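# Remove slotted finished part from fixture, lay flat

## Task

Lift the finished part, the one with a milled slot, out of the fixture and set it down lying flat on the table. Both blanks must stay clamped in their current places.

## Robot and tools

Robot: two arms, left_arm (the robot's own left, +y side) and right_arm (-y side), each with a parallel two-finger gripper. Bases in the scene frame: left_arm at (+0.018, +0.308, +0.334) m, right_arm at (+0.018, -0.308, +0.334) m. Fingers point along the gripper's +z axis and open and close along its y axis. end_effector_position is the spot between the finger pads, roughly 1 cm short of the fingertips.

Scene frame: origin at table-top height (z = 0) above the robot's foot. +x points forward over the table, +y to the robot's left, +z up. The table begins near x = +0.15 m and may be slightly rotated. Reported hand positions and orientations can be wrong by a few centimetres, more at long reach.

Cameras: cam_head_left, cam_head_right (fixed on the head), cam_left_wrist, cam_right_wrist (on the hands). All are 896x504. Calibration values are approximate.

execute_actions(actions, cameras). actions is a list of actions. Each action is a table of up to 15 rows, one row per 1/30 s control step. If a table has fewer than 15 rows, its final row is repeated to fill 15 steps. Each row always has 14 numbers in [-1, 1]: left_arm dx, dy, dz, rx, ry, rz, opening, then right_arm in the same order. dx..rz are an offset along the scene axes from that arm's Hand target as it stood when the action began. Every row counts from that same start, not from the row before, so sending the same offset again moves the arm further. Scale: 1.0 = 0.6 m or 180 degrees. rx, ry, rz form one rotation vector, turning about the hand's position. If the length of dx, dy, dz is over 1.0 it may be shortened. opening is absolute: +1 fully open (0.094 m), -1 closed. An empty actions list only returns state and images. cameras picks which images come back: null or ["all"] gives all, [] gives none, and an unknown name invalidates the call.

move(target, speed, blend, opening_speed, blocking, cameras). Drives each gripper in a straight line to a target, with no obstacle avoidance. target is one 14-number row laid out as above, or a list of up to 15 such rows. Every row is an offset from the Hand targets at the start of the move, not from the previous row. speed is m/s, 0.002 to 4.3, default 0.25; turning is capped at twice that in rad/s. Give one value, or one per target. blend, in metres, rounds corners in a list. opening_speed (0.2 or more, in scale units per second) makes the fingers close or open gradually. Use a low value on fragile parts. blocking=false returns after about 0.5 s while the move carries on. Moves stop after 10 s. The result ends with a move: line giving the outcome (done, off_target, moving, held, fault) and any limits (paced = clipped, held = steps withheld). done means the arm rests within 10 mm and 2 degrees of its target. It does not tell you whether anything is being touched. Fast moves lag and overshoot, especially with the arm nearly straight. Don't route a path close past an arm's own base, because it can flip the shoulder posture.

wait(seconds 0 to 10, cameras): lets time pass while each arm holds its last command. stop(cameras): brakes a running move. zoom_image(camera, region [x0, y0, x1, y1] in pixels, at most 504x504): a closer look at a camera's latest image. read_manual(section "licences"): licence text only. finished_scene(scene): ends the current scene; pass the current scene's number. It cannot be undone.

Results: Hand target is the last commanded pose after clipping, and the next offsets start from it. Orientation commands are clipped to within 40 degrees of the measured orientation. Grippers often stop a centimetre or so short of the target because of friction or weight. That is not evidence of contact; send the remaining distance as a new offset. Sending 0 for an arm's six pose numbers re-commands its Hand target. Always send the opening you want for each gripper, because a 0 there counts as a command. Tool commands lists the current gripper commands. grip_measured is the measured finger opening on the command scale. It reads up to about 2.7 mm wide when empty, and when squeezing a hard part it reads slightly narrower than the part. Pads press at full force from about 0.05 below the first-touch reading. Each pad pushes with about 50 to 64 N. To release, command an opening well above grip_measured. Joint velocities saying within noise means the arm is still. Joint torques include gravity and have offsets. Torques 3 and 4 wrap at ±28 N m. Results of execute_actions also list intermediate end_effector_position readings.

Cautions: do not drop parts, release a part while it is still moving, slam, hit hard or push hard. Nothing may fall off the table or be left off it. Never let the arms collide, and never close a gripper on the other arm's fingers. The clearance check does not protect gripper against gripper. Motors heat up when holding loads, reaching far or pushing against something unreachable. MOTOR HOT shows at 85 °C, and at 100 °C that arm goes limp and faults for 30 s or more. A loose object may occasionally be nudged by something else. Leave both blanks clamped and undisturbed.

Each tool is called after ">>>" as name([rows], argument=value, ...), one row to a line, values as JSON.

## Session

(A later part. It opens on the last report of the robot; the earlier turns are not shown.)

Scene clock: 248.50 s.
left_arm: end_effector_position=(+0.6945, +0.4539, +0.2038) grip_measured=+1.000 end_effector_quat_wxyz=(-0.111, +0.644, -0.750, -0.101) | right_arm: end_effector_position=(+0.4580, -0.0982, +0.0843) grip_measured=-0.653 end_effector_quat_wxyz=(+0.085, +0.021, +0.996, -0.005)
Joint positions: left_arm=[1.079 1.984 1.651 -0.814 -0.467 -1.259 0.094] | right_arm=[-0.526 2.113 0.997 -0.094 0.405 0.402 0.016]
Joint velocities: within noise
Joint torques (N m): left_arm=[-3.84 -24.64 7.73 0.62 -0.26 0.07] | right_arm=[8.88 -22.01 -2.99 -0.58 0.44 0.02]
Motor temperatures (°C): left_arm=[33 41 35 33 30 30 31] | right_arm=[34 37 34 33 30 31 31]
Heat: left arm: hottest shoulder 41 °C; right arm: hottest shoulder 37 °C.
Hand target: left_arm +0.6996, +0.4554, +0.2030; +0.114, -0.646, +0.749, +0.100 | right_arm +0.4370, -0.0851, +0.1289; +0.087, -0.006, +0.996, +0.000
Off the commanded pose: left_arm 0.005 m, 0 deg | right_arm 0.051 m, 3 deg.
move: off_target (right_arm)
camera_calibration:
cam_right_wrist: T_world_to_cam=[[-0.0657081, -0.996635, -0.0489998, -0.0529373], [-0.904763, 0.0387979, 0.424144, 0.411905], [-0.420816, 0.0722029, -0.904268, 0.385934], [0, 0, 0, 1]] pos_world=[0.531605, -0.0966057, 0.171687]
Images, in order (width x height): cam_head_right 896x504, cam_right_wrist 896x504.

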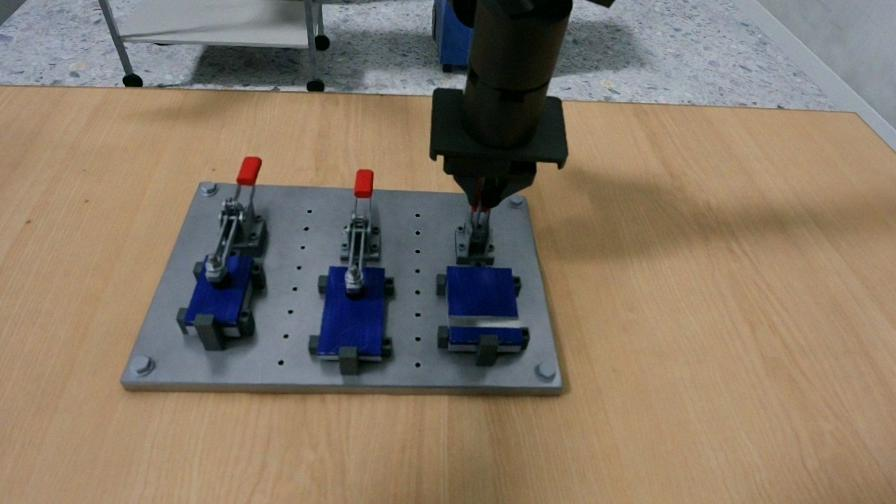

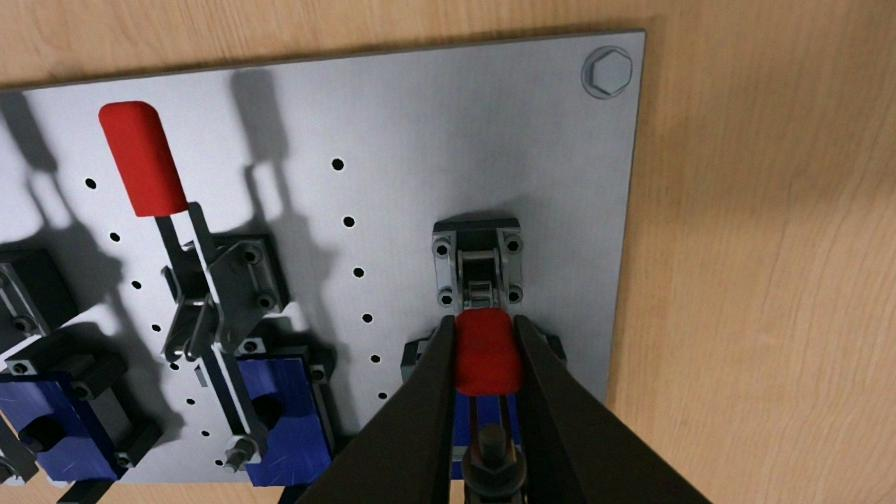

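>>> move([
  [0,0,0,0,0,0,1, -0.05,-0.005,-0.03,0,0,0,-0.75],
], speed=0.08, cameras=["cam_right_wrist","cam_head_right"])

Scene clock: 256.80 s.
left_arm: end_effector_position=(+0.6945, +0.4539, +0.2038) grip_measured=+1.000 end_effector_quat_wxyz=(-0.111, +0.644, -0.750, -0.101) | right_arm: end_effector_position=(+0.4575, -0.0984, +0.0839) grip_measured=-0.653 end_effector_quat_wxyz=(+0.110, +0.030, +0.994, +0.002)
Joint positions: left_arm=[1.079 1.984 1.651 -0.814 -0.467 -1.259 0.094] | right_arm=[-0.524 2.113 0.962 -0.005 0.412 0.4 0.016]
Joint velocities: within noise
Joint torques (N m): left_arm=[-3.72 -24.7 7.69 0.59 -0.26 0.07] | right_arm=[9.17 -19.31 -5.49 -0.39 0.37 0.05]
Motor temperatures (°C): left_arm=[33 41 35 33 30 30 31] | right_arm=[35 36 33 33 30 31 31]
Heat: left arm: hottest shoulder 41 °C; right arm: hottest shoulder 36 °C.
Hand target: left_arm +0.6996, +0.4554, +0.2030; +0.114, -0.646, +0.749, +0.100 | right_arm +0.4071, -0.0882, +0.1109; +0.087, -0.006, +0.996, +0.000
Off the commanded pose: left_arm 0.005 m, 0 deg | right_arm 0.058 m, 5 deg.
move: off_target (right_arm)
camera_calibration:
cam_right_wrist: T_world_to_cam=[[-0.077524, -0.994709, -0.0674055, -0.0460933], [-0.924159, 0.0463302, 0.379189, 0.424975], [-0.37406, 0.0916896, -0.922861, 0.367575], [0, 0, 0, 1]] pos_world=[0.526666, -0.0992415, 0.174968]
Images, in order (width x height): cam_head_right 896x504, cam_right_wrist 896x504.

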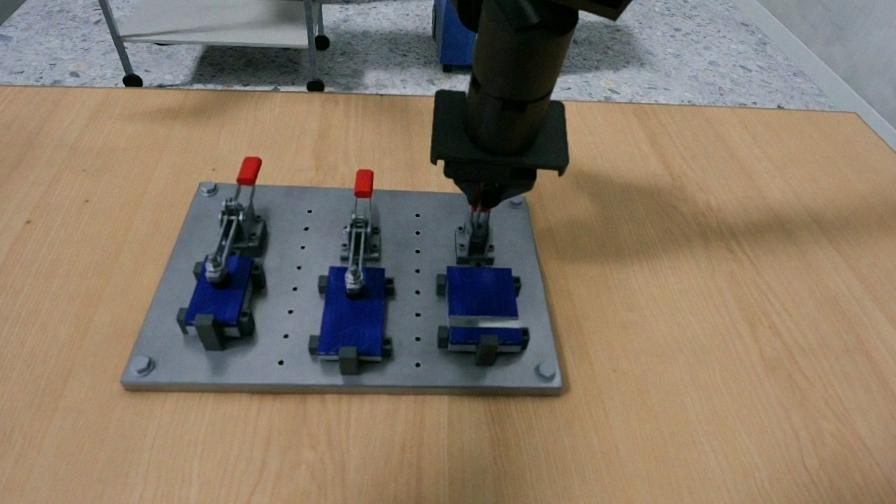

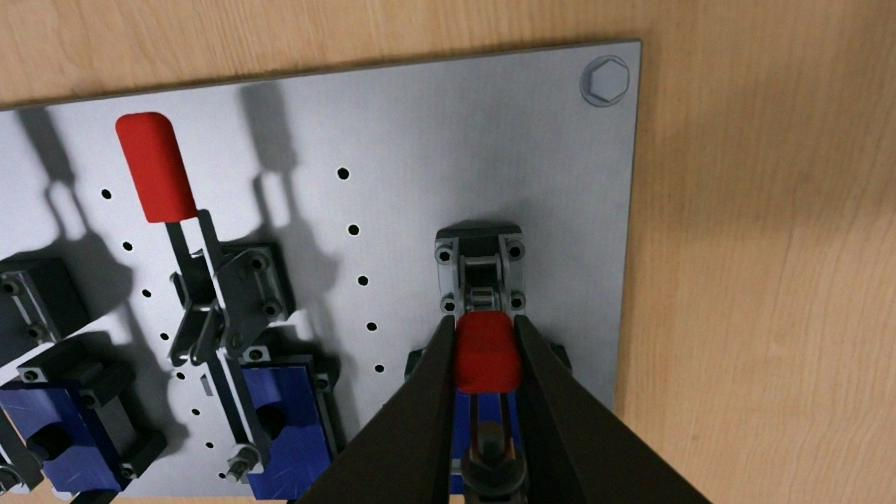

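>>> move([
  [0,0,0,0,0,0,1, 0.09,0,-0.05,0,0,0,-0.75],
  [0,0,0,0,0,0,1, 0.09,0,-0.05,0,0,0,-0.3],
], speed=0.1, cameras=["cam_right_wrist","cam_head_right"])

>>> zoom_image(camera="cam_head_right", region=[400, 100, 570, 390])

Scene clock: 264.53 s.
left_arm: end_effector_position=(+0.6945, +0.4539, +0.2038) grip_measured=+1.000 end_effector_quat_wxyz=(-0.111, +0.644, -0.750, -0.101) | right_arm: end_effector_position=(+0.4605, -0.0946, +0.0836) grip_measured=-0.302 end_effector_quat_wxyz=(+0.090, +0.004, +0.996, +0.000)
Joint positions: left_arm=[1.079 1.984 1.651 -0.814 -0.467 -1.259 0.094] | right_arm=[-0.525 2.116 0.999 -0.078 0.397 0.363 0.033]
Joint velocities: within noise
Joint torques (N m): left_arm=[-3.78 -24.7 7.69 0.61 -0.25 0.07] | right_arm=[4.37 -14.04 4.56 0.55 -0.07 -0.06]
Motor temperatures (°C): left_arm=[33 41 35 33 30 30 31] | right_arm=[35 36 34 33 30 31 31]
Heat: left arm: hottest shoulder 41 °C; right arm: hottest shoulder 36 °C.
Hand target: left_arm +0.6996, +0.4554, +0.2030; +0.114, -0.646, +0.749, +0.100 | right_arm +0.4611, -0.0883, +0.0809; +0.087, -0.006, +0.996, +0.000
Off the commanded pose: left_arm 0.005 m, 0 deg | right_arm 0.007 m, 1 deg.
move: done; target 2's new opening was sent with right_arm's hand 0.009 m and 3 deg from that target
camera_calibration:
cam_right_wrist: T_world_to_cam=[[-0.0289132, -0.997988, -0.0564246, -0.06566], [-0.909619, 0.00286511, 0.415433, 0.413887], [-0.414436, 0.0633364, -0.907872, 0.382709], [0, 0, 0, 1]] pos_world=[0.533189, -0.0909532, 0.171804]
Images, in order (width x height): cam_head_right 896x504, cam_right_wrist 896x504.

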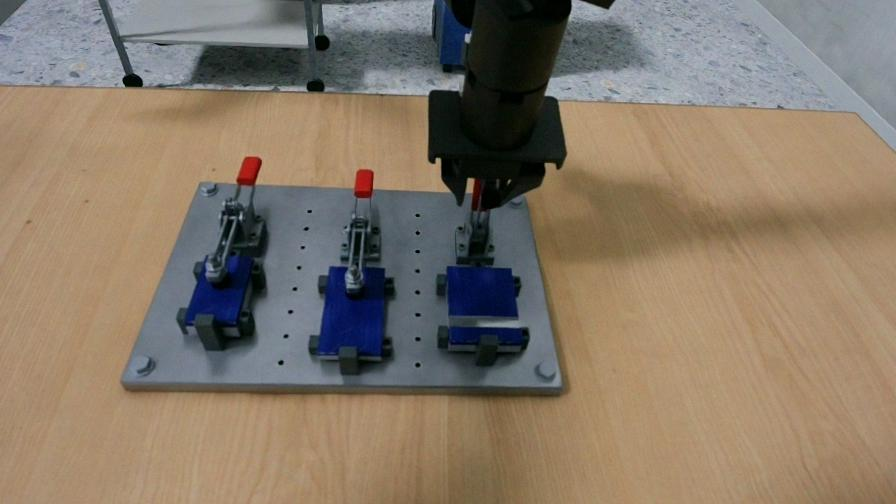

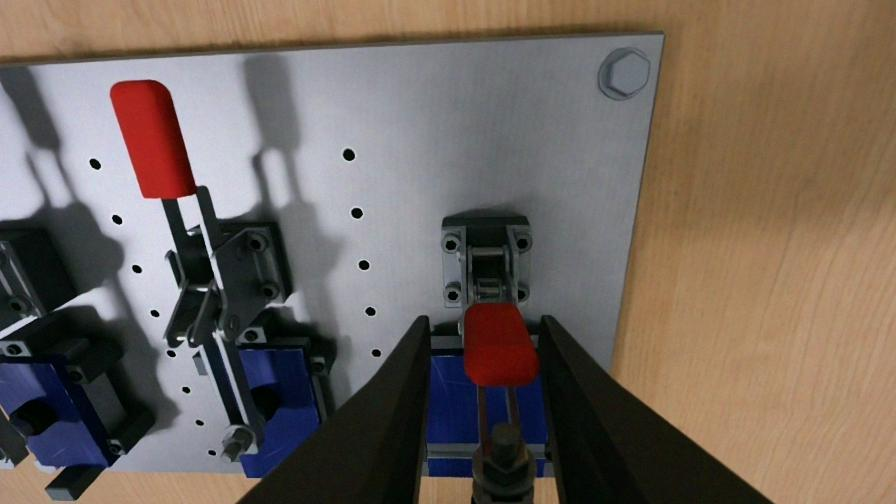

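Scaled by 1.738 from the camera's 896x504 image, which has a finer 1280x720 frame.

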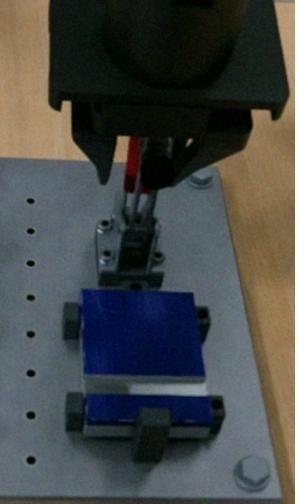

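>>> move([
  [0,0,0,0,0,0,1, 0.02,-0.006,0.05,0,0,0,-0.1],
  [0,0,0,0,0,0,1, 0.06,-0.006,0.2,0,0,0,-0.1],
], speed=0.12, cameras=["cam_right_wrist","cam_head_right","cam_head_left"])

>>> zoom_image(camera="cam_head_right", region=[400, 100, 570, 390])

Scene clock: 272.00 s.
left_arm: end_effector_position=(+0.6945, +0.4539, +0.2038) grip_measured=+1.000 end_effector_quat_wxyz=(-0.111, +0.644, -0.750, -0.101) | right_arm: end_effector_position=(+0.4842, -0.0995, +0.1904) grip_measured=-0.102 end_effector_quat_wxyz=(+0.076, -0.011, +0.997, -0.005)
Joint positions: left_arm=[1.079 1.984 1.651 -0.814 -0.467 -1.259 0.094] | right_arm=[-0.482 1.869 1.022 -0.396 0.408 0.39 0.042]
Joint velocities: within noise
Joint torques (N m): left_arm=[-3.84 -24.7 7.71 0.59 -0.25 0.07] | right_arm=[4.25 -15.09 7.98 0.34 0.19 0.07]
Motor temperatures (°C): left_arm=[33 41 35 33 30 30 31] | right_arm=[35 36 33 33 30 31 31]
Heat: left arm: hottest shoulder 41 °C; right arm: hottest shoulder 36 °C.
Hand target: left_arm +0.6996, +0.4554, +0.2030; +0.114, -0.646, +0.749, +0.100 | right_arm +0.4969, -0.0919, +0.2008; +0.087, -0.006, +0.996, +0.000
Off the commanded pose: left_arm 0.005 m, 0 deg | right_arm 0.018 m, 2 deg.
move: off_target (right_arm)
camera_calibration:
cam_right_wrist: T_world_to_cam=[[-0.00242681, -0.999018, -0.0442324, -0.0790272], [-0.897148, -0.0173635, 0.441388, 0.378189], [-0.441723, 0.0407542, -0.896225, 0.498511], [0, 0, 0, 1]] pos_world=[0.559304, -0.0926994, 0.276355]
Images, in order (width x height): cam_head_left 896x504, cam_head_right 896x504, cam_right_wrist 896x504.

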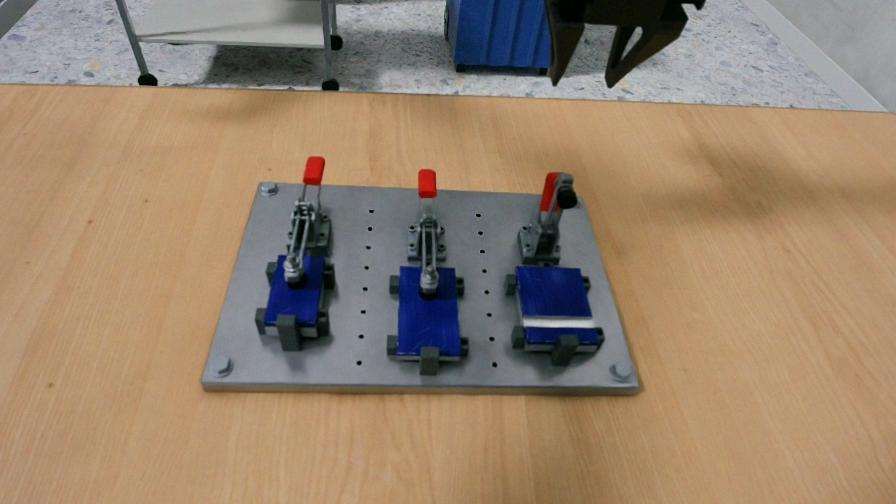

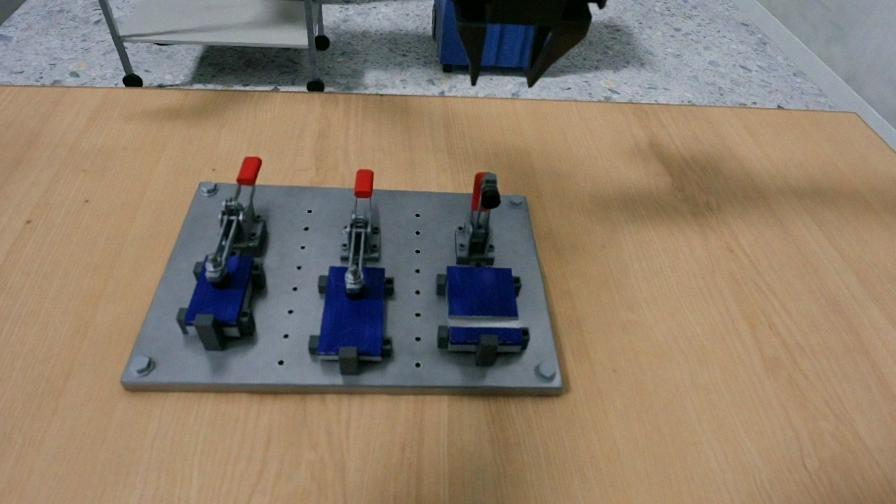

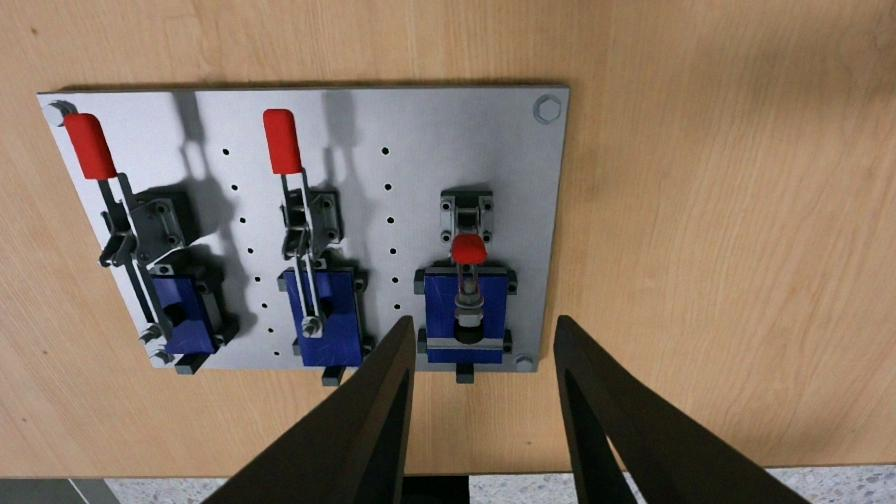

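Scaled by 1.738 from the camera's 896x504 image, which has a finer 1280x720 frame.

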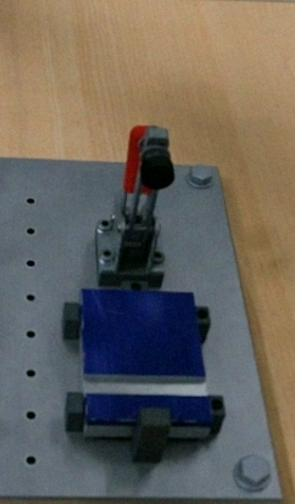

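>>> move([
  [-0.541,-0.609,-0.055,-0.2063,0.0145,0.0451,0.6, -0.18,-0.02,0.0,0.0,-0.0833,0,0.5],
], speed=0.3)

Scene clock: 317.63 s.
left_arm: end_effector_position=(+0.3821, +0.0930, +0.1753) grip_measured=+0.602 end_effector_quat_wxyz=(+0.119, +0.696, -0.697, +0.126) | right_arm: end_effector_position=(+0.3865, -0.1076, +0.1953) grip_measured=+0.498 end_effector_quat_wxyz=(+0.206, -0.012, +0.979, -0.008)
Joint positions: left_arm=[0.536 1.799 0.741 -0.166 -0.007 -1.952 0.075] | right_arm=[-0.339 1.796 0.616 0.138 0.577 0.408 0.07]
Joint velocities: within noise
Joint torques (N m): left_arm=[-5.13 -13.57 2.06 1.06 0.02 -0.01] | right_arm=[3.49 -11.87 3.07 2.32 0.23 0.07]
Motor temperatures (°C): left_arm=[33 41 35 33 30 30 31] | right_arm=[34 36 34 33 30 31 30]
Heat: left arm: hottest shoulder 41 °C; right arm: hottest shoulder 36 °C.
Hand target: left_arm +0.3749, +0.0900, +0.1701; +0.121, +0.696, -0.697, +0.122 | right_arm +0.3889, -0.1038, +0.2008; +0.216, -0.006, +0.976, -0.001
Off the commanded pose: left_arm 0.009 m, 1 deg | right_arm 0.007 m, 2 deg.
move: done
camera_calibration:
cam_left_wrist: T_world_to_cam=[[0.998029, -0.0627316, -0.00153337, -0.36339], [-0.0343043, -0.5659, 0.82376, -0.0531453], [-0.0525435, -0.822084, -0.566936, 0.304964], [0, 0, 0, 1]] pos_world=[0.376875, 0.197835, 0.216117]
cam_right_wrist: T_world_to_cam=[[0.0118324, -0.999129, -0.0400116, -0.0935579], [-0.980891, -0.0193691, 0.193592, 0.368723], [-0.194198, 0.0369564, -0.980266, 0.380376], [0, 0, 0, 1]] pos_world=[0.436652, -0.100392, 0.297744]

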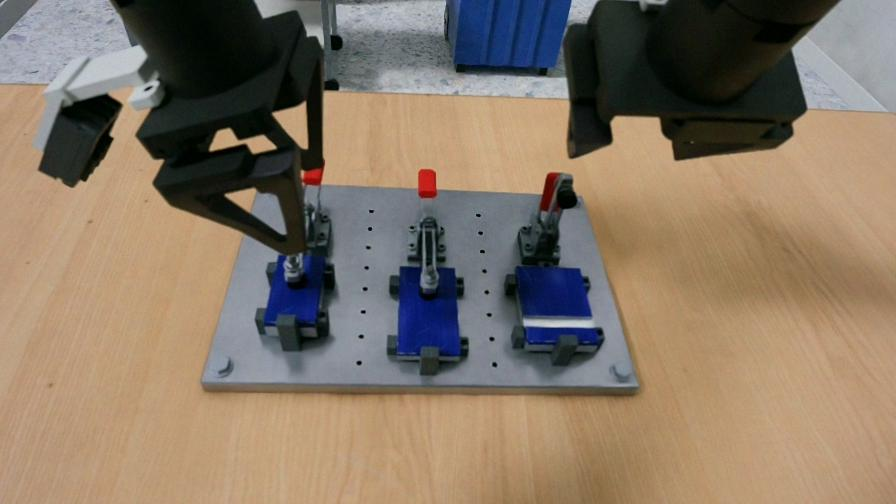

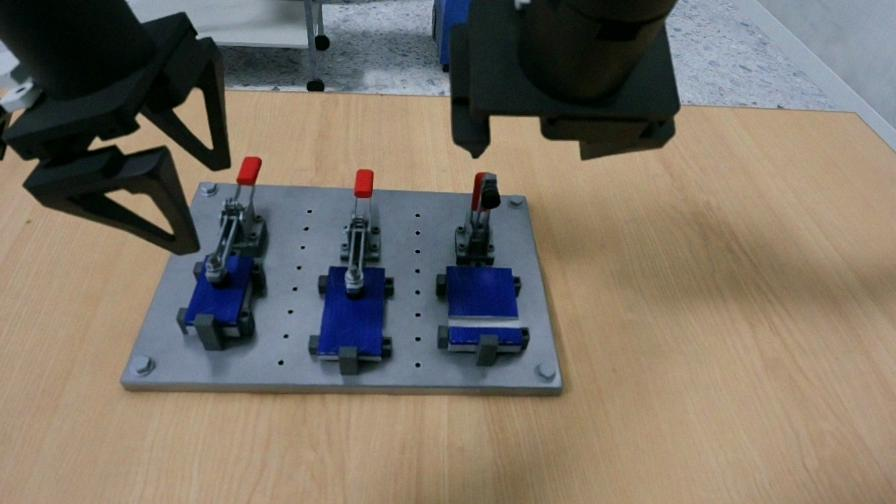

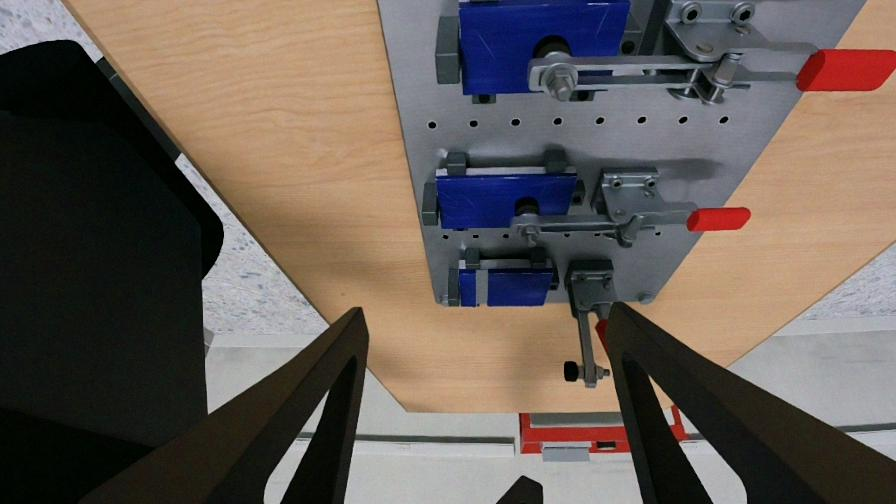

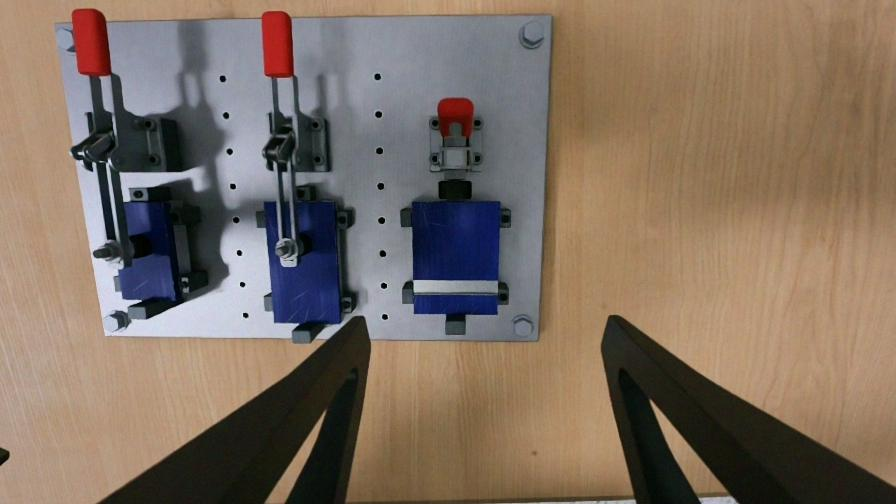

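>>> zoom_image(camera="cam_left_wrist", region=[420, 235, 620, 325])

Scaled by 2.520 from the camera's 896x504 image, which has a finer 1280x720 frame.

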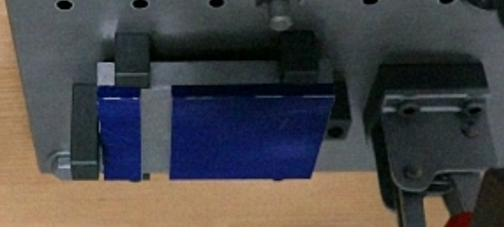

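>>> zoom_image(camera="cam_left_wrist", region=[445, 240, 515, 310])

>>> zoom_image(camera="cam_left_wrist", region=[515, 240, 585, 310])

Scaled by 7.200 from the camera's 896x504 image, which has a finer 1280x720 frame.

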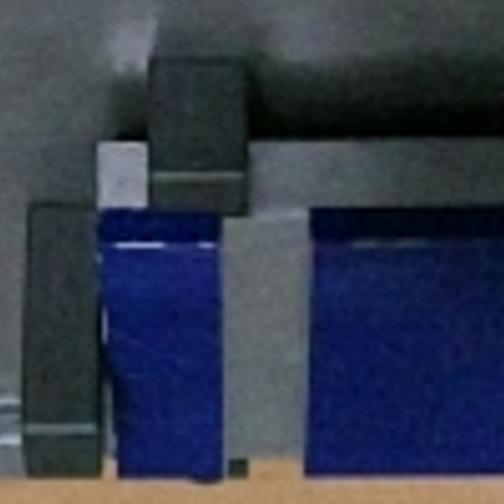

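Scaled by 7.200 from the camera's 896x504 image, which has a finer 1280x720 frame.

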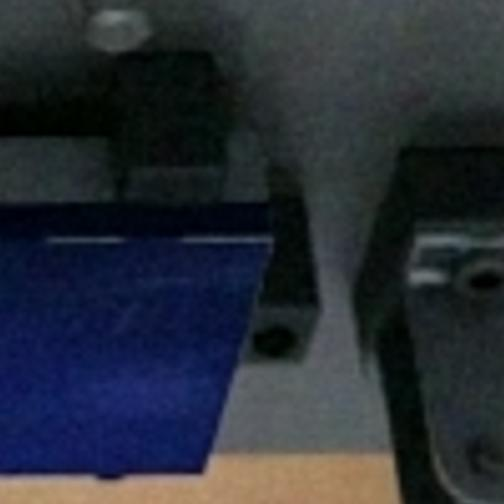

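>>> move([
  [0,0,0,0,0,0,0.6, -0.0165,0.012,-0.2,0.0003,-0.0278,0,0.6],
], speed=0.2, cameras=["cam_right_wrist","cam_left_wrist","cam_head_right"])

Scene clock: 439.27 s.
left_arm: end_effector_position=(+0.3822, +0.0930, +0.1753) grip_measured=+0.602 end_effector_quat_wxyz=(+0.119, +0.697, -0.696, +0.126) | right_arm: end_effector_position=(+0.3773, -0.0943, +0.0850) grip_measured=+0.598 end_effector_quat_wxyz=(+0.256, -0.007, +0.967, +0.001)
Joint positions: left_arm=[0.536 1.799 0.741 -0.166 -0.007 -1.954 0.075] | right_arm=[-0.395 2.234 0.67 0.672 0.569 0.3 0.075]
Joint velocities: within noise
Joint torques (N m): left_arm=[-5.19 -13.45 2.11 1.03 0.03 -0.02] | right_arm=[2.96 -10.99 0.32 2.62 0.01 -0.09]
Motor temperatures (°C): left_arm=[33 38 32 33 30 30 31] | right_arm=[34 35 33 33 30 31 30]
Heat: left arm: hottest shoulder 38 °C; right arm: hottest shoulder 35 °C.
Hand target: left_arm +0.3749, +0.0900, +0.1701; +0.121, +0.696, -0.697, +0.122 | right_arm +0.3791, -0.0967, +0.0809; +0.258, -0.006, +0.966, +0.000
Off the commanded pose: left_arm 0.009 m, 1 deg | right_arm 0.005 m, 0 deg.
move: done
camera_calibration:
cam_left_wrist: T_world_to_cam=[[0.998149, -0.0607874, -0.00188962, -0.363644], [-0.0328975, -0.565799, 0.823887, -0.0537271], [-0.0511511, -0.8223, -0.566751, 0.304436], [0, 0, 0, 1]] pos_world=[0.376776, 0.197834, 0.216117]
cam_right_wrist: T_world_to_cam=[[0.0125142, -0.998259, -0.0576389, -0.0832958], [-0.995682, -0.0177428, 0.091115, 0.395724], [-0.0919791, 0.0562498, -0.994171, 0.234507], [0, 0, 0, 1]] pos_world=[0.416628, -0.0893205, 0.192283]
Images, in order (width x height): cam_head_right 896x504, cam_left_wrist 896x504, cam_right_wrist 896x504.

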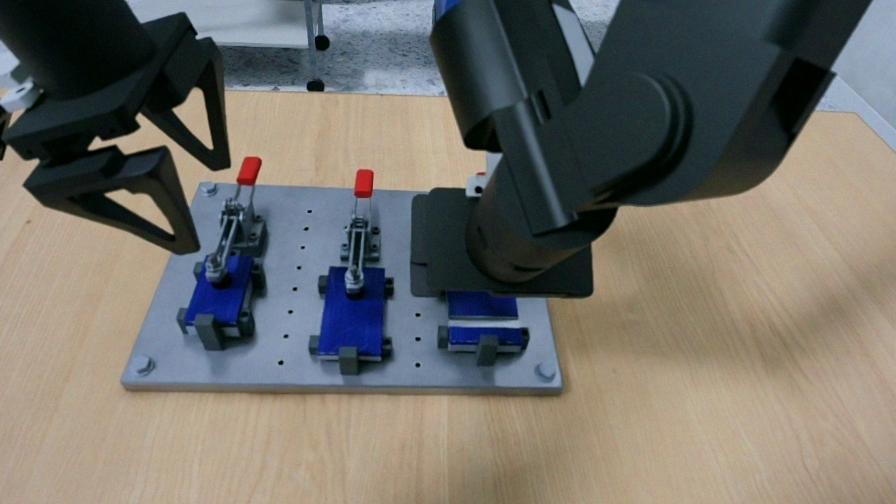

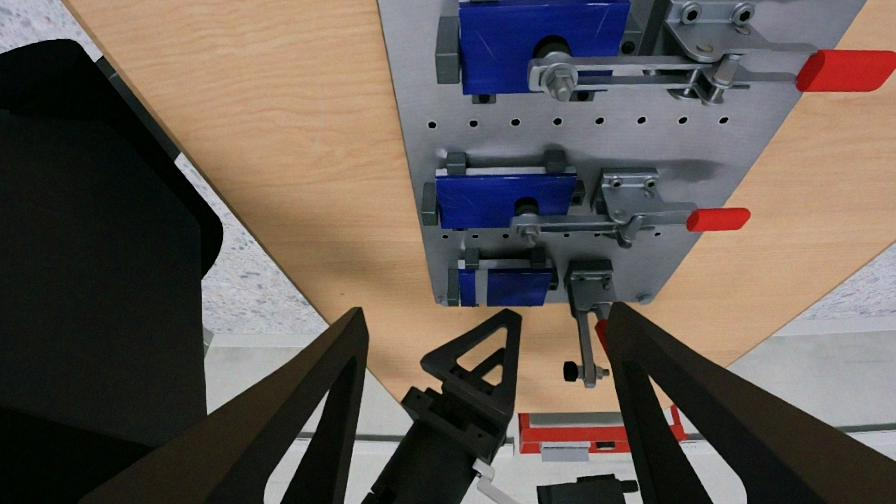

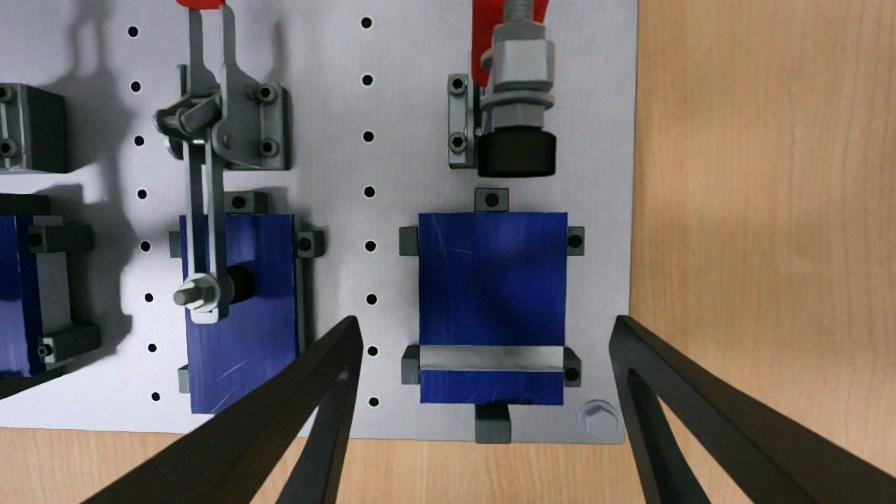

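>>> move([
  [0,0,0,0,0,0,0.6, -0.0032,-0.0078,-0.045,0,0,0,0.6],
], speed=0.1, cameras=["cam_right_wrist","cam_left_wrist"])

>>> zoom_image(camera="cam_left_wrist", region=[400, 230, 620, 420])

Scene clock: 465.13 s.
left_arm: end_effector_position=(+0.3822, +0.0930, +0.1753) grip_measured=+0.602 end_effector_quat_wxyz=(+0.119, +0.697, -0.696, +0.126) | right_arm: end_effector_position=(+0.3755, -0.0993, +0.0579) grip_measured=+0.598 end_effector_quat_wxyz=(+0.255, -0.007, +0.967, +0.000)
Joint positions: left_arm=[0.536 1.799 0.741 -0.166 -0.007 -1.954 0.075] | right_arm=[-0.429 2.321 0.699 0.745 0.548 0.27 0.075]
Joint velocities: within noise
Joint torques (N m): left_arm=[-5.19 -13.45 2.09 1.05 0.03 -0.01] | right_arm=[2.73 -11.05 -0.29 2.58 -0.04 -0.17]
Motor temperatures (°C): left_arm=[33 38 32 33 30 30 31] | right_arm=[34 35 33 33 30 31 30]
Heat: left arm: hottest shoulder 38 °C; right arm: hottest shoulder 35 °C.
Hand target: left_arm +0.3749, +0.0900, +0.1701; +0.121, +0.696, -0.697, +0.122 | right_arm +0.3773, -0.1013, +0.0539; +0.258, -0.006, +0.966, +0.000
Off the commanded pose: left_arm 0.009 m, 1 deg | right_arm 0.005 m, 0 deg.
move: done
camera_calibration:
cam_left_wrist: T_world_to_cam=[[0.998149, -0.0607874, -0.00188962, -0.363644], [-0.0328975, -0.565799, 0.823887, -0.0537271], [-0.0511511, -0.8223, -0.566751, 0.304436], [0, 0, 0, 1]] pos_world=[0.376776, 0.197834, 0.216117]
cam_right_wrist: T_world_to_cam=[[0.0116894, -0.99829, -0.0572787, -0.0894544], [-0.995609, -0.0169405, 0.0920667, 0.396313], [-0.0928796, 0.055951, -0.994104, 0.207919], [0, 0, 0, 1]] pos_world=[0.414929, -0.0942209, 0.165082]
Images, in order (width x height): cam_left_wrist 896x504, cam_right_wrist 896x504.

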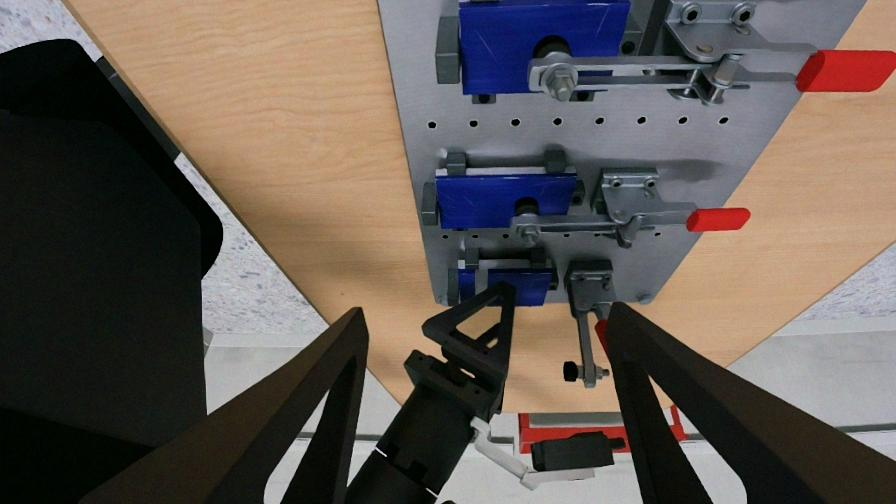

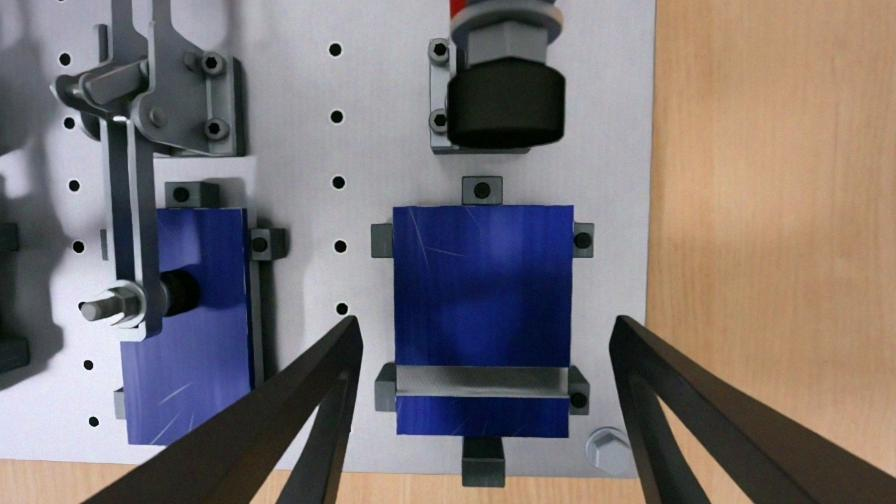

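Scaled by 2.291 from the camera's 896x504 image, which has a finer 1280x720 frame.

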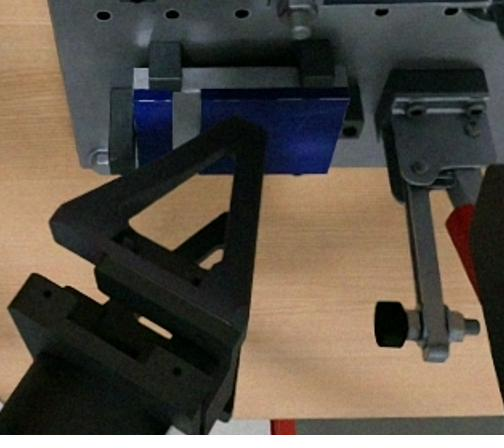

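>>> move([
  [0,0,0,0,0,0,0.6, 0.0005,0.0005,-0.02,-0.0003,0.0278,0,0.6],
  [0,0,0,0,0,0,0.6, 0.0005,0.0005,-0.047,-0.0003,0.0278,0,0.6],
], speed=0.06, cameras=["cam_right_wrist","cam_left_wrist"])

>>> zoom_image(camera="cam_left_wrist", region=[400, 230, 620, 420])

Scene clock: 491.27 s.
left_arm: end_effector_position=(+0.3822, +0.0930, +0.1753) grip_measured=+0.602 end_effector_quat_wxyz=(+0.119, +0.697, -0.696, +0.126) | right_arm: end_effector_position=(+0.3769, -0.0983, +0.0310) grip_measured=+0.598 end_effector_quat_wxyz=(+0.217, -0.010, +0.976, +0.001)
Joint positions: left_arm=[0.536 1.799 0.741 -0.166 -0.007 -1.954 0.075] | right_arm=[-0.463 2.358 0.764 0.646 0.502 0.277 0.075]
Joint velocities: within noise
Joint torques (N m): left_arm=[-5.13 -13.57 2.09 1.02 0.02 -0.01] | right_arm=[3.25 -11.75 -0.01 1.94 -0.03 -0.02]
Motor temperatures (°C): left_arm=[33 38 32 33 30 30 31] | right_arm=[34 35 33 33 29 31 30]
Heat: left arm: hottest shoulder 38 °C; right arm: hottest shoulder 35 °C.
Hand target: left_arm +0.3749, +0.0900, +0.1701; +0.121, +0.696, -0.697, +0.122 | right_arm +0.3775, -0.1010, +0.0256; +0.216, -0.006, +0.976, +0.000
Off the commanded pose: left_arm 0.009 m, 1 deg | right_arm 0.006 m, 1 deg.
move: done
camera_calibration:
cam_left_wrist: T_world_to_cam=[[0.998169, -0.0604545, -0.00202474, -0.363689], [-0.0325981, -0.565823, 0.823882, -0.0538344], [-0.0509531, -0.822308, -0.566757, 0.304364], [0, 0, 0, 1]] pos_world=[0.376776, 0.197833, 0.216117]
cam_right_wrist: T_world_to_cam=[[0.0130238, -0.998265, -0.0574229, -0.0905419], [-0.985152, -0.0226421, 0.170182, 0.393279], [-0.171187, 0.0543539, -0.983738, 0.210329], [0, 0, 0, 1]] pos_world=[0.424625, -0.0929124, 0.134781]
Images, in order (width x height): cam_left_wrist 896x504, cam_right_wrist 896x504.

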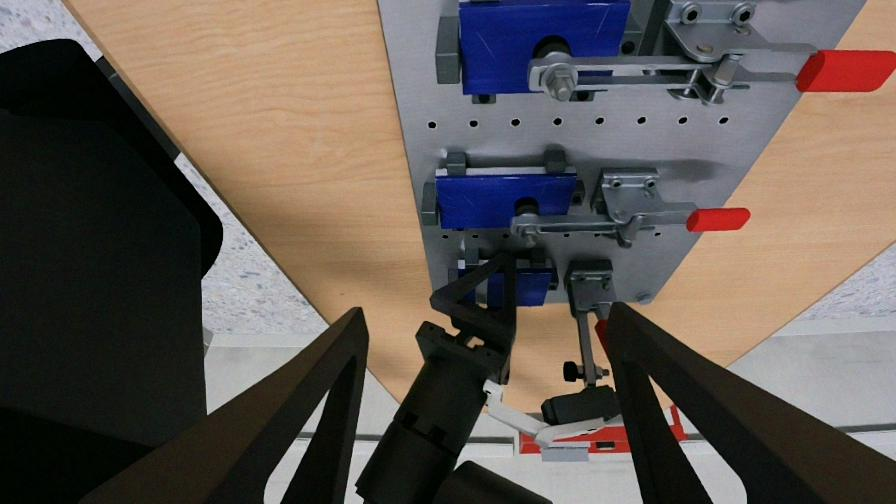

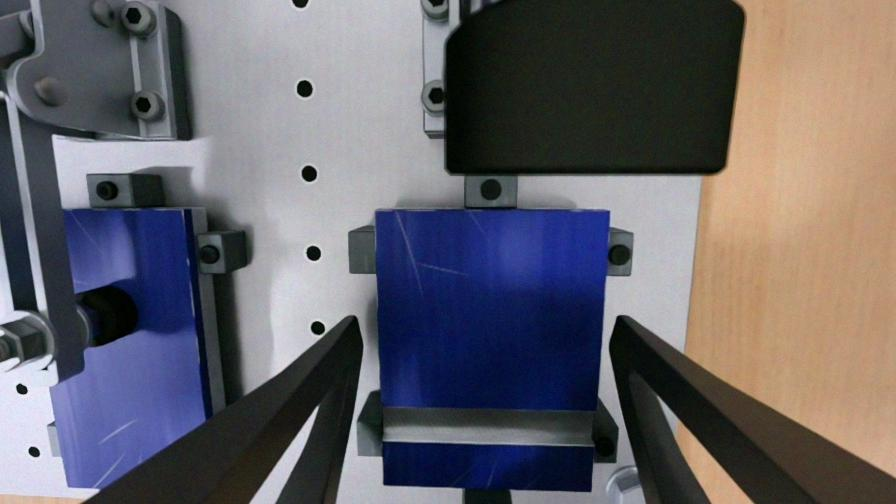

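Scaled by 2.291 from the camera's 896x504 image, which has a finer 1280x720 frame.

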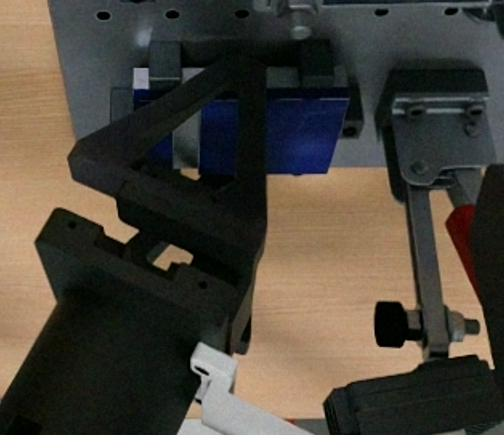

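>>> move([
  [0,0,0,0,0,0,0.6, -0.0035,0.0,-0.003,0.0003,-0.0278,-0.0019,0.6],
], speed=0.06, cameras=["cam_right_wrist","cam_left_wrist"])

>>> zoom_image(camera="cam_left_wrist", region=[400, 230, 620, 420])

Scene clock: 522.00 s.
left_arm: end_effector_position=(+0.3822, +0.0930, +0.1753) grip_measured=+0.602 end_effector_quat_wxyz=(+0.119, +0.697, -0.696, +0.126) | right_arm: end_effector_position=(+0.3834, -0.0983, +0.0273) grip_measured=+0.598 end_effector_quat_wxyz=(+0.260, +0.003, +0.966, +0.002)
Joint positions: left_arm=[0.536 1.799 0.741 -0.166 -0.007 -1.954 0.075] | right_arm=[-0.463 2.413 0.764 0.799 0.53 0.255 0.075]
Joint velocities: within noise
Joint torques (N m): left_arm=[-5.19 -13.51 2.07 1.05 0.03 -0.01] | right_arm=[3.96 -11.22 -1.95 2.56 0.2 -0.11]
Motor temperatures (°C): left_arm=[33 38 31 33 30 30 31] | right_arm=[34 35 32 33 29 31 30]
Heat: left arm: hottest shoulder 38 °C; right arm: hottest shoulder 35 °C.
Hand target: left_arm +0.3749, +0.0900, +0.1701; +0.121, +0.696, -0.697, +0.122 | right_arm +0.3754, -0.1009, +0.0239; +0.258, -0.003, +0.966, -0.001
Off the commanded pose: left_arm 0.009 m, 1 deg | right_arm 0.009 m, 1 deg.
move: done
camera_calibration:
cam_left_wrist: T_world_to_cam=[[0.998169, -0.0604545, -0.00202474, -0.363689], [-0.0325981, -0.565823, 0.823882, -0.0538344], [-0.0509531, -0.822308, -0.566757, 0.304364], [0, 0, 0, 1]] pos_world=[0.376776, 0.197833, 0.216117]
cam_right_wrist: T_world_to_cam=[[-0.00592251, -0.997797, -0.0660762, -0.0833333], [-0.996612, 0.000469162, 0.0822432, 0.409442], [-0.0820311, 0.0663394, -0.994419, 0.175053], [0, 0, 0, 1]] pos_world=[0.421922, -0.0949547, 0.134896]
Images, in order (width x height): cam_left_wrist 896x504, cam_right_wrist 896x504.

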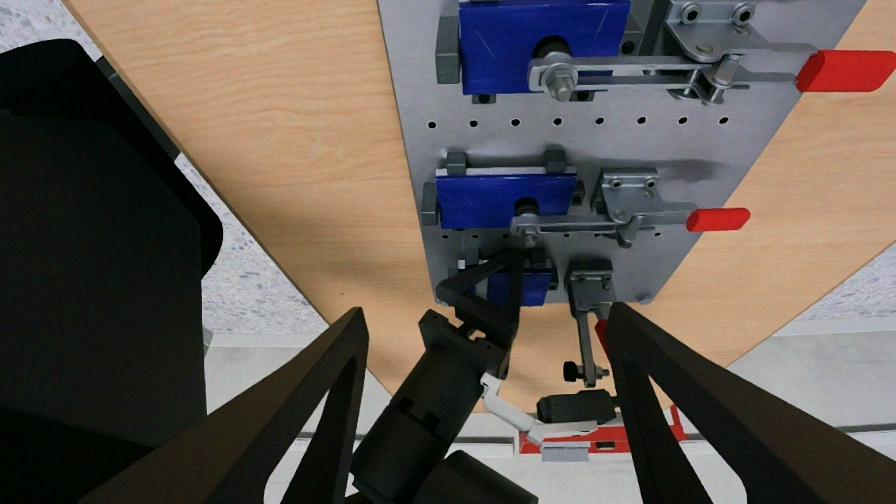

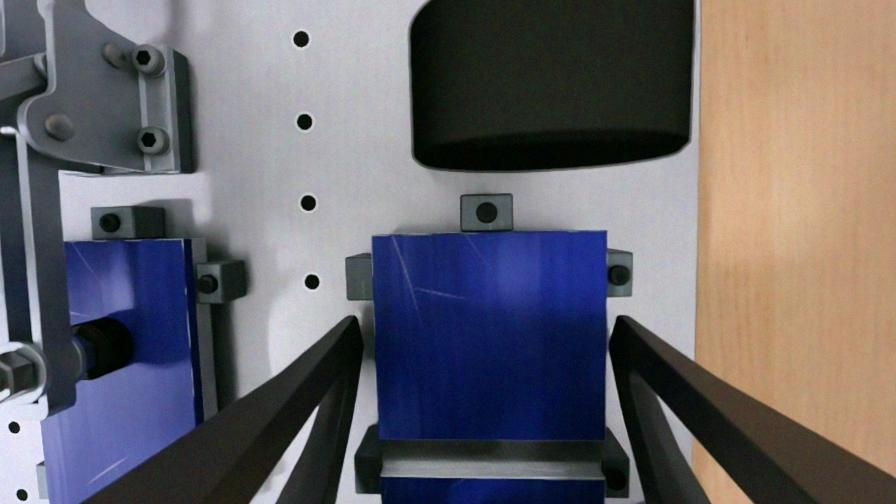

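Scaled by 2.291 from the camera's 896x504 image, which has a finer 1280x720 frame.

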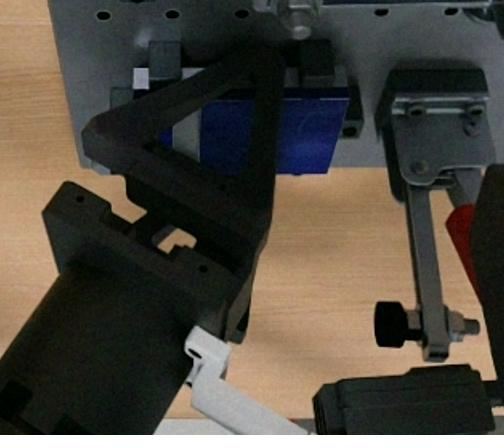

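>>> move([
  [0,0,0,0,0,0,0.6, -0.025,0.0,0.05,0,0,0.005,0.6],
  [0,0,0,0,0,0,0.6, -0.006,0.0,0.012,0,0,0.005,0.6],
  [0,0,0,0,0,0,0.6, -0.004,0.0,0.002,0,0,0.005,0.6],
], speed=0.08, cameras=["cam_right_wrist"])

Scene clock: 537.10 s.
left_arm: end_effector_position=(+0.3822, +0.0930, +0.1753) grip_measured=+0.602 end_effector_quat_wxyz=(+0.119, +0.697, -0.696, +0.126) | right_arm: end_effector_position=(+0.3720, -0.0988, +0.0297) grip_measured=+0.599 end_effector_quat_wxyz=(+0.256, -0.011, +0.967, +0.002)
Joint positions: left_arm=[0.536 1.799 0.741 -0.166 -0.007 -1.954 0.075] | right_arm=[-0.452 2.413 0.74 0.81 0.527 0.242 0.075]
Joint velocities: within noise
Joint torques (N m): left_arm=[-5.25 -13.57 2.1 1.03 0.03 -0.01] | right_arm=[2.78 -10.87 -0.59 2.47 -0.01 -0.11]
Motor temperatures (°C): left_arm=[33 38 31 33 30 30 31] | right_arm=[34 35 32 33 29 31 30]
Heat: left arm: hottest shoulder 38 °C; right arm: hottest shoulder 35 °C.
Hand target: left_arm +0.3749, +0.0900, +0.1701; +0.121, +0.696, -0.697, +0.122 | right_arm +0.3731, -0.1009, +0.0252; +0.259, -0.011, +0.966, +0.001
Off the commanded pose: left_arm 0.009 m, 1 deg | right_arm 0.005 m, 0 deg.
move: done
camera_calibration:
cam_right_wrist: T_world_to_cam=[[0.0202693, -0.998025, -0.0594655, -0.0937176], [-0.995525, -0.0256381, 0.0909582, 0.394523], [-0.0923031, 0.0573557, -0.994078, 0.179505], [0, 0, 0, 1]] pos_world=[0.411226, -0.0937133, 0.136984]
Images, in order (width x height): cam_right_wrist 896x504.

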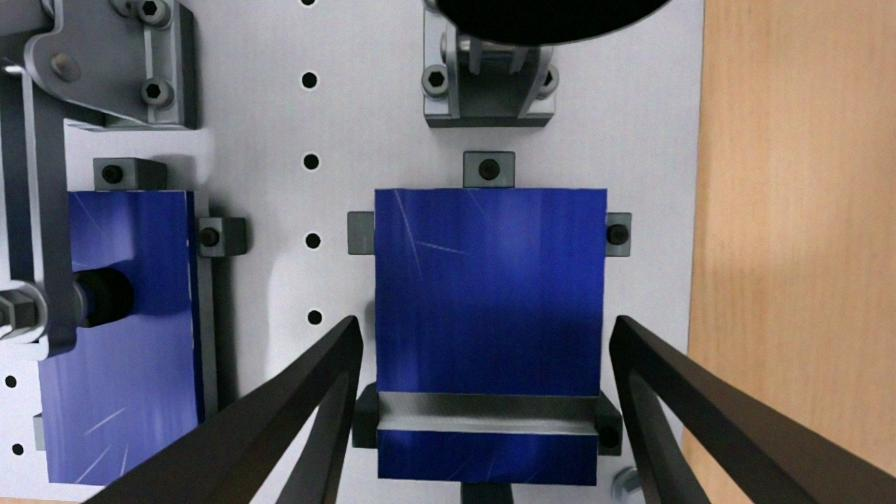

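>>> move([
  [0,0,0,0,0,0,0.6, 0.003,0.0,0.04,0,0,0,0.6],
  [0,0,0,0,0,0,0.6, 0.004,0.0,0.0,0,0,0,0.6],
], speed=0.08, cameras=["cam_right_wrist"])

Scene clock: 568.47 s.
left_arm: end_effector_position=(+0.3822, +0.0930, +0.1753) grip_measured=+0.602 end_effector_quat_wxyz=(+0.119, +0.697, -0.696, +0.126) | right_arm: end_effector_position=(+0.3735, -0.0983, +0.0294) grip_measured=+0.599 end_effector_quat_wxyz=(+0.256, -0.012, +0.967, +0.002)
Joint positions: left_arm=[0.536 1.799 0.741 -0.166 -0.007 -1.954 0.075] | right_arm=[-0.453 2.412 0.743 0.805 0.526 0.238 0.075]
Joint velocities: within noise
Joint torques (N m): left_arm=[-5.13 -13.57 2.1 1.03 0.03 -0.01] | right_arm=[2.67 -11.4 -0.69 2.61 -0.02 -0.08]
Motor temperatures (°C): left_arm=[33 38 31 33 30 30 31] | right_arm=[34 35 32 33 29 31 30]
Heat: left arm: hottest shoulder 38 °C; right arm: hottest shoulder 35 °C.
Hand target: left_arm +0.3749, +0.0900, +0.1701; +0.121, +0.696, -0.697, +0.122 | right_arm +0.3755, -0.1010, +0.0251; +0.258, -0.011, +0.966, +0.001
Off the commanded pose: left_arm 0.009 m, 1 deg | right_arm 0.005 m, 0 deg.
move: done
camera_calibration:
cam_right_wrist: T_world_to_cam=[[0.0233285, -0.998022, -0.0583697, -0.0943826], [-0.995364, -0.0286365, 0.0918206, 0.39571], [-0.0933105, 0.0559571, -0.994063, 0.179491], [0, 0, 0, 1]] pos_world=[0.412826, -0.092908, 0.136582]
Images, in order (width x height): cam_right_wrist 896x504.

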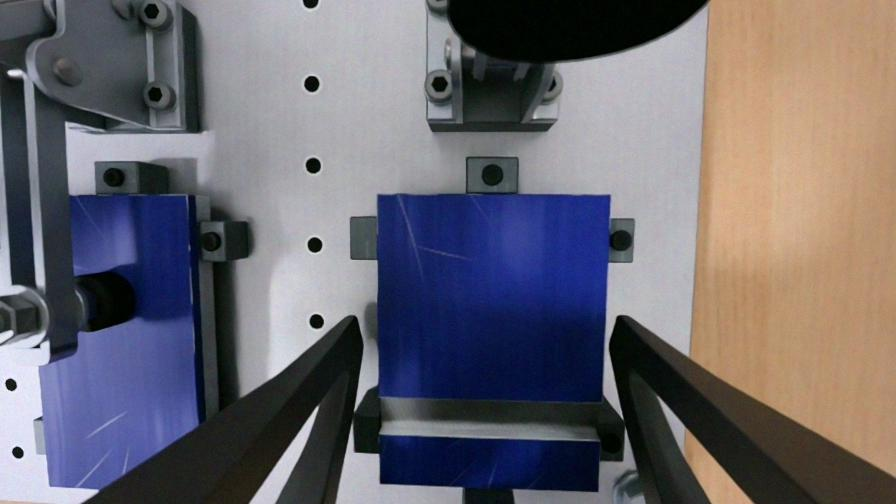

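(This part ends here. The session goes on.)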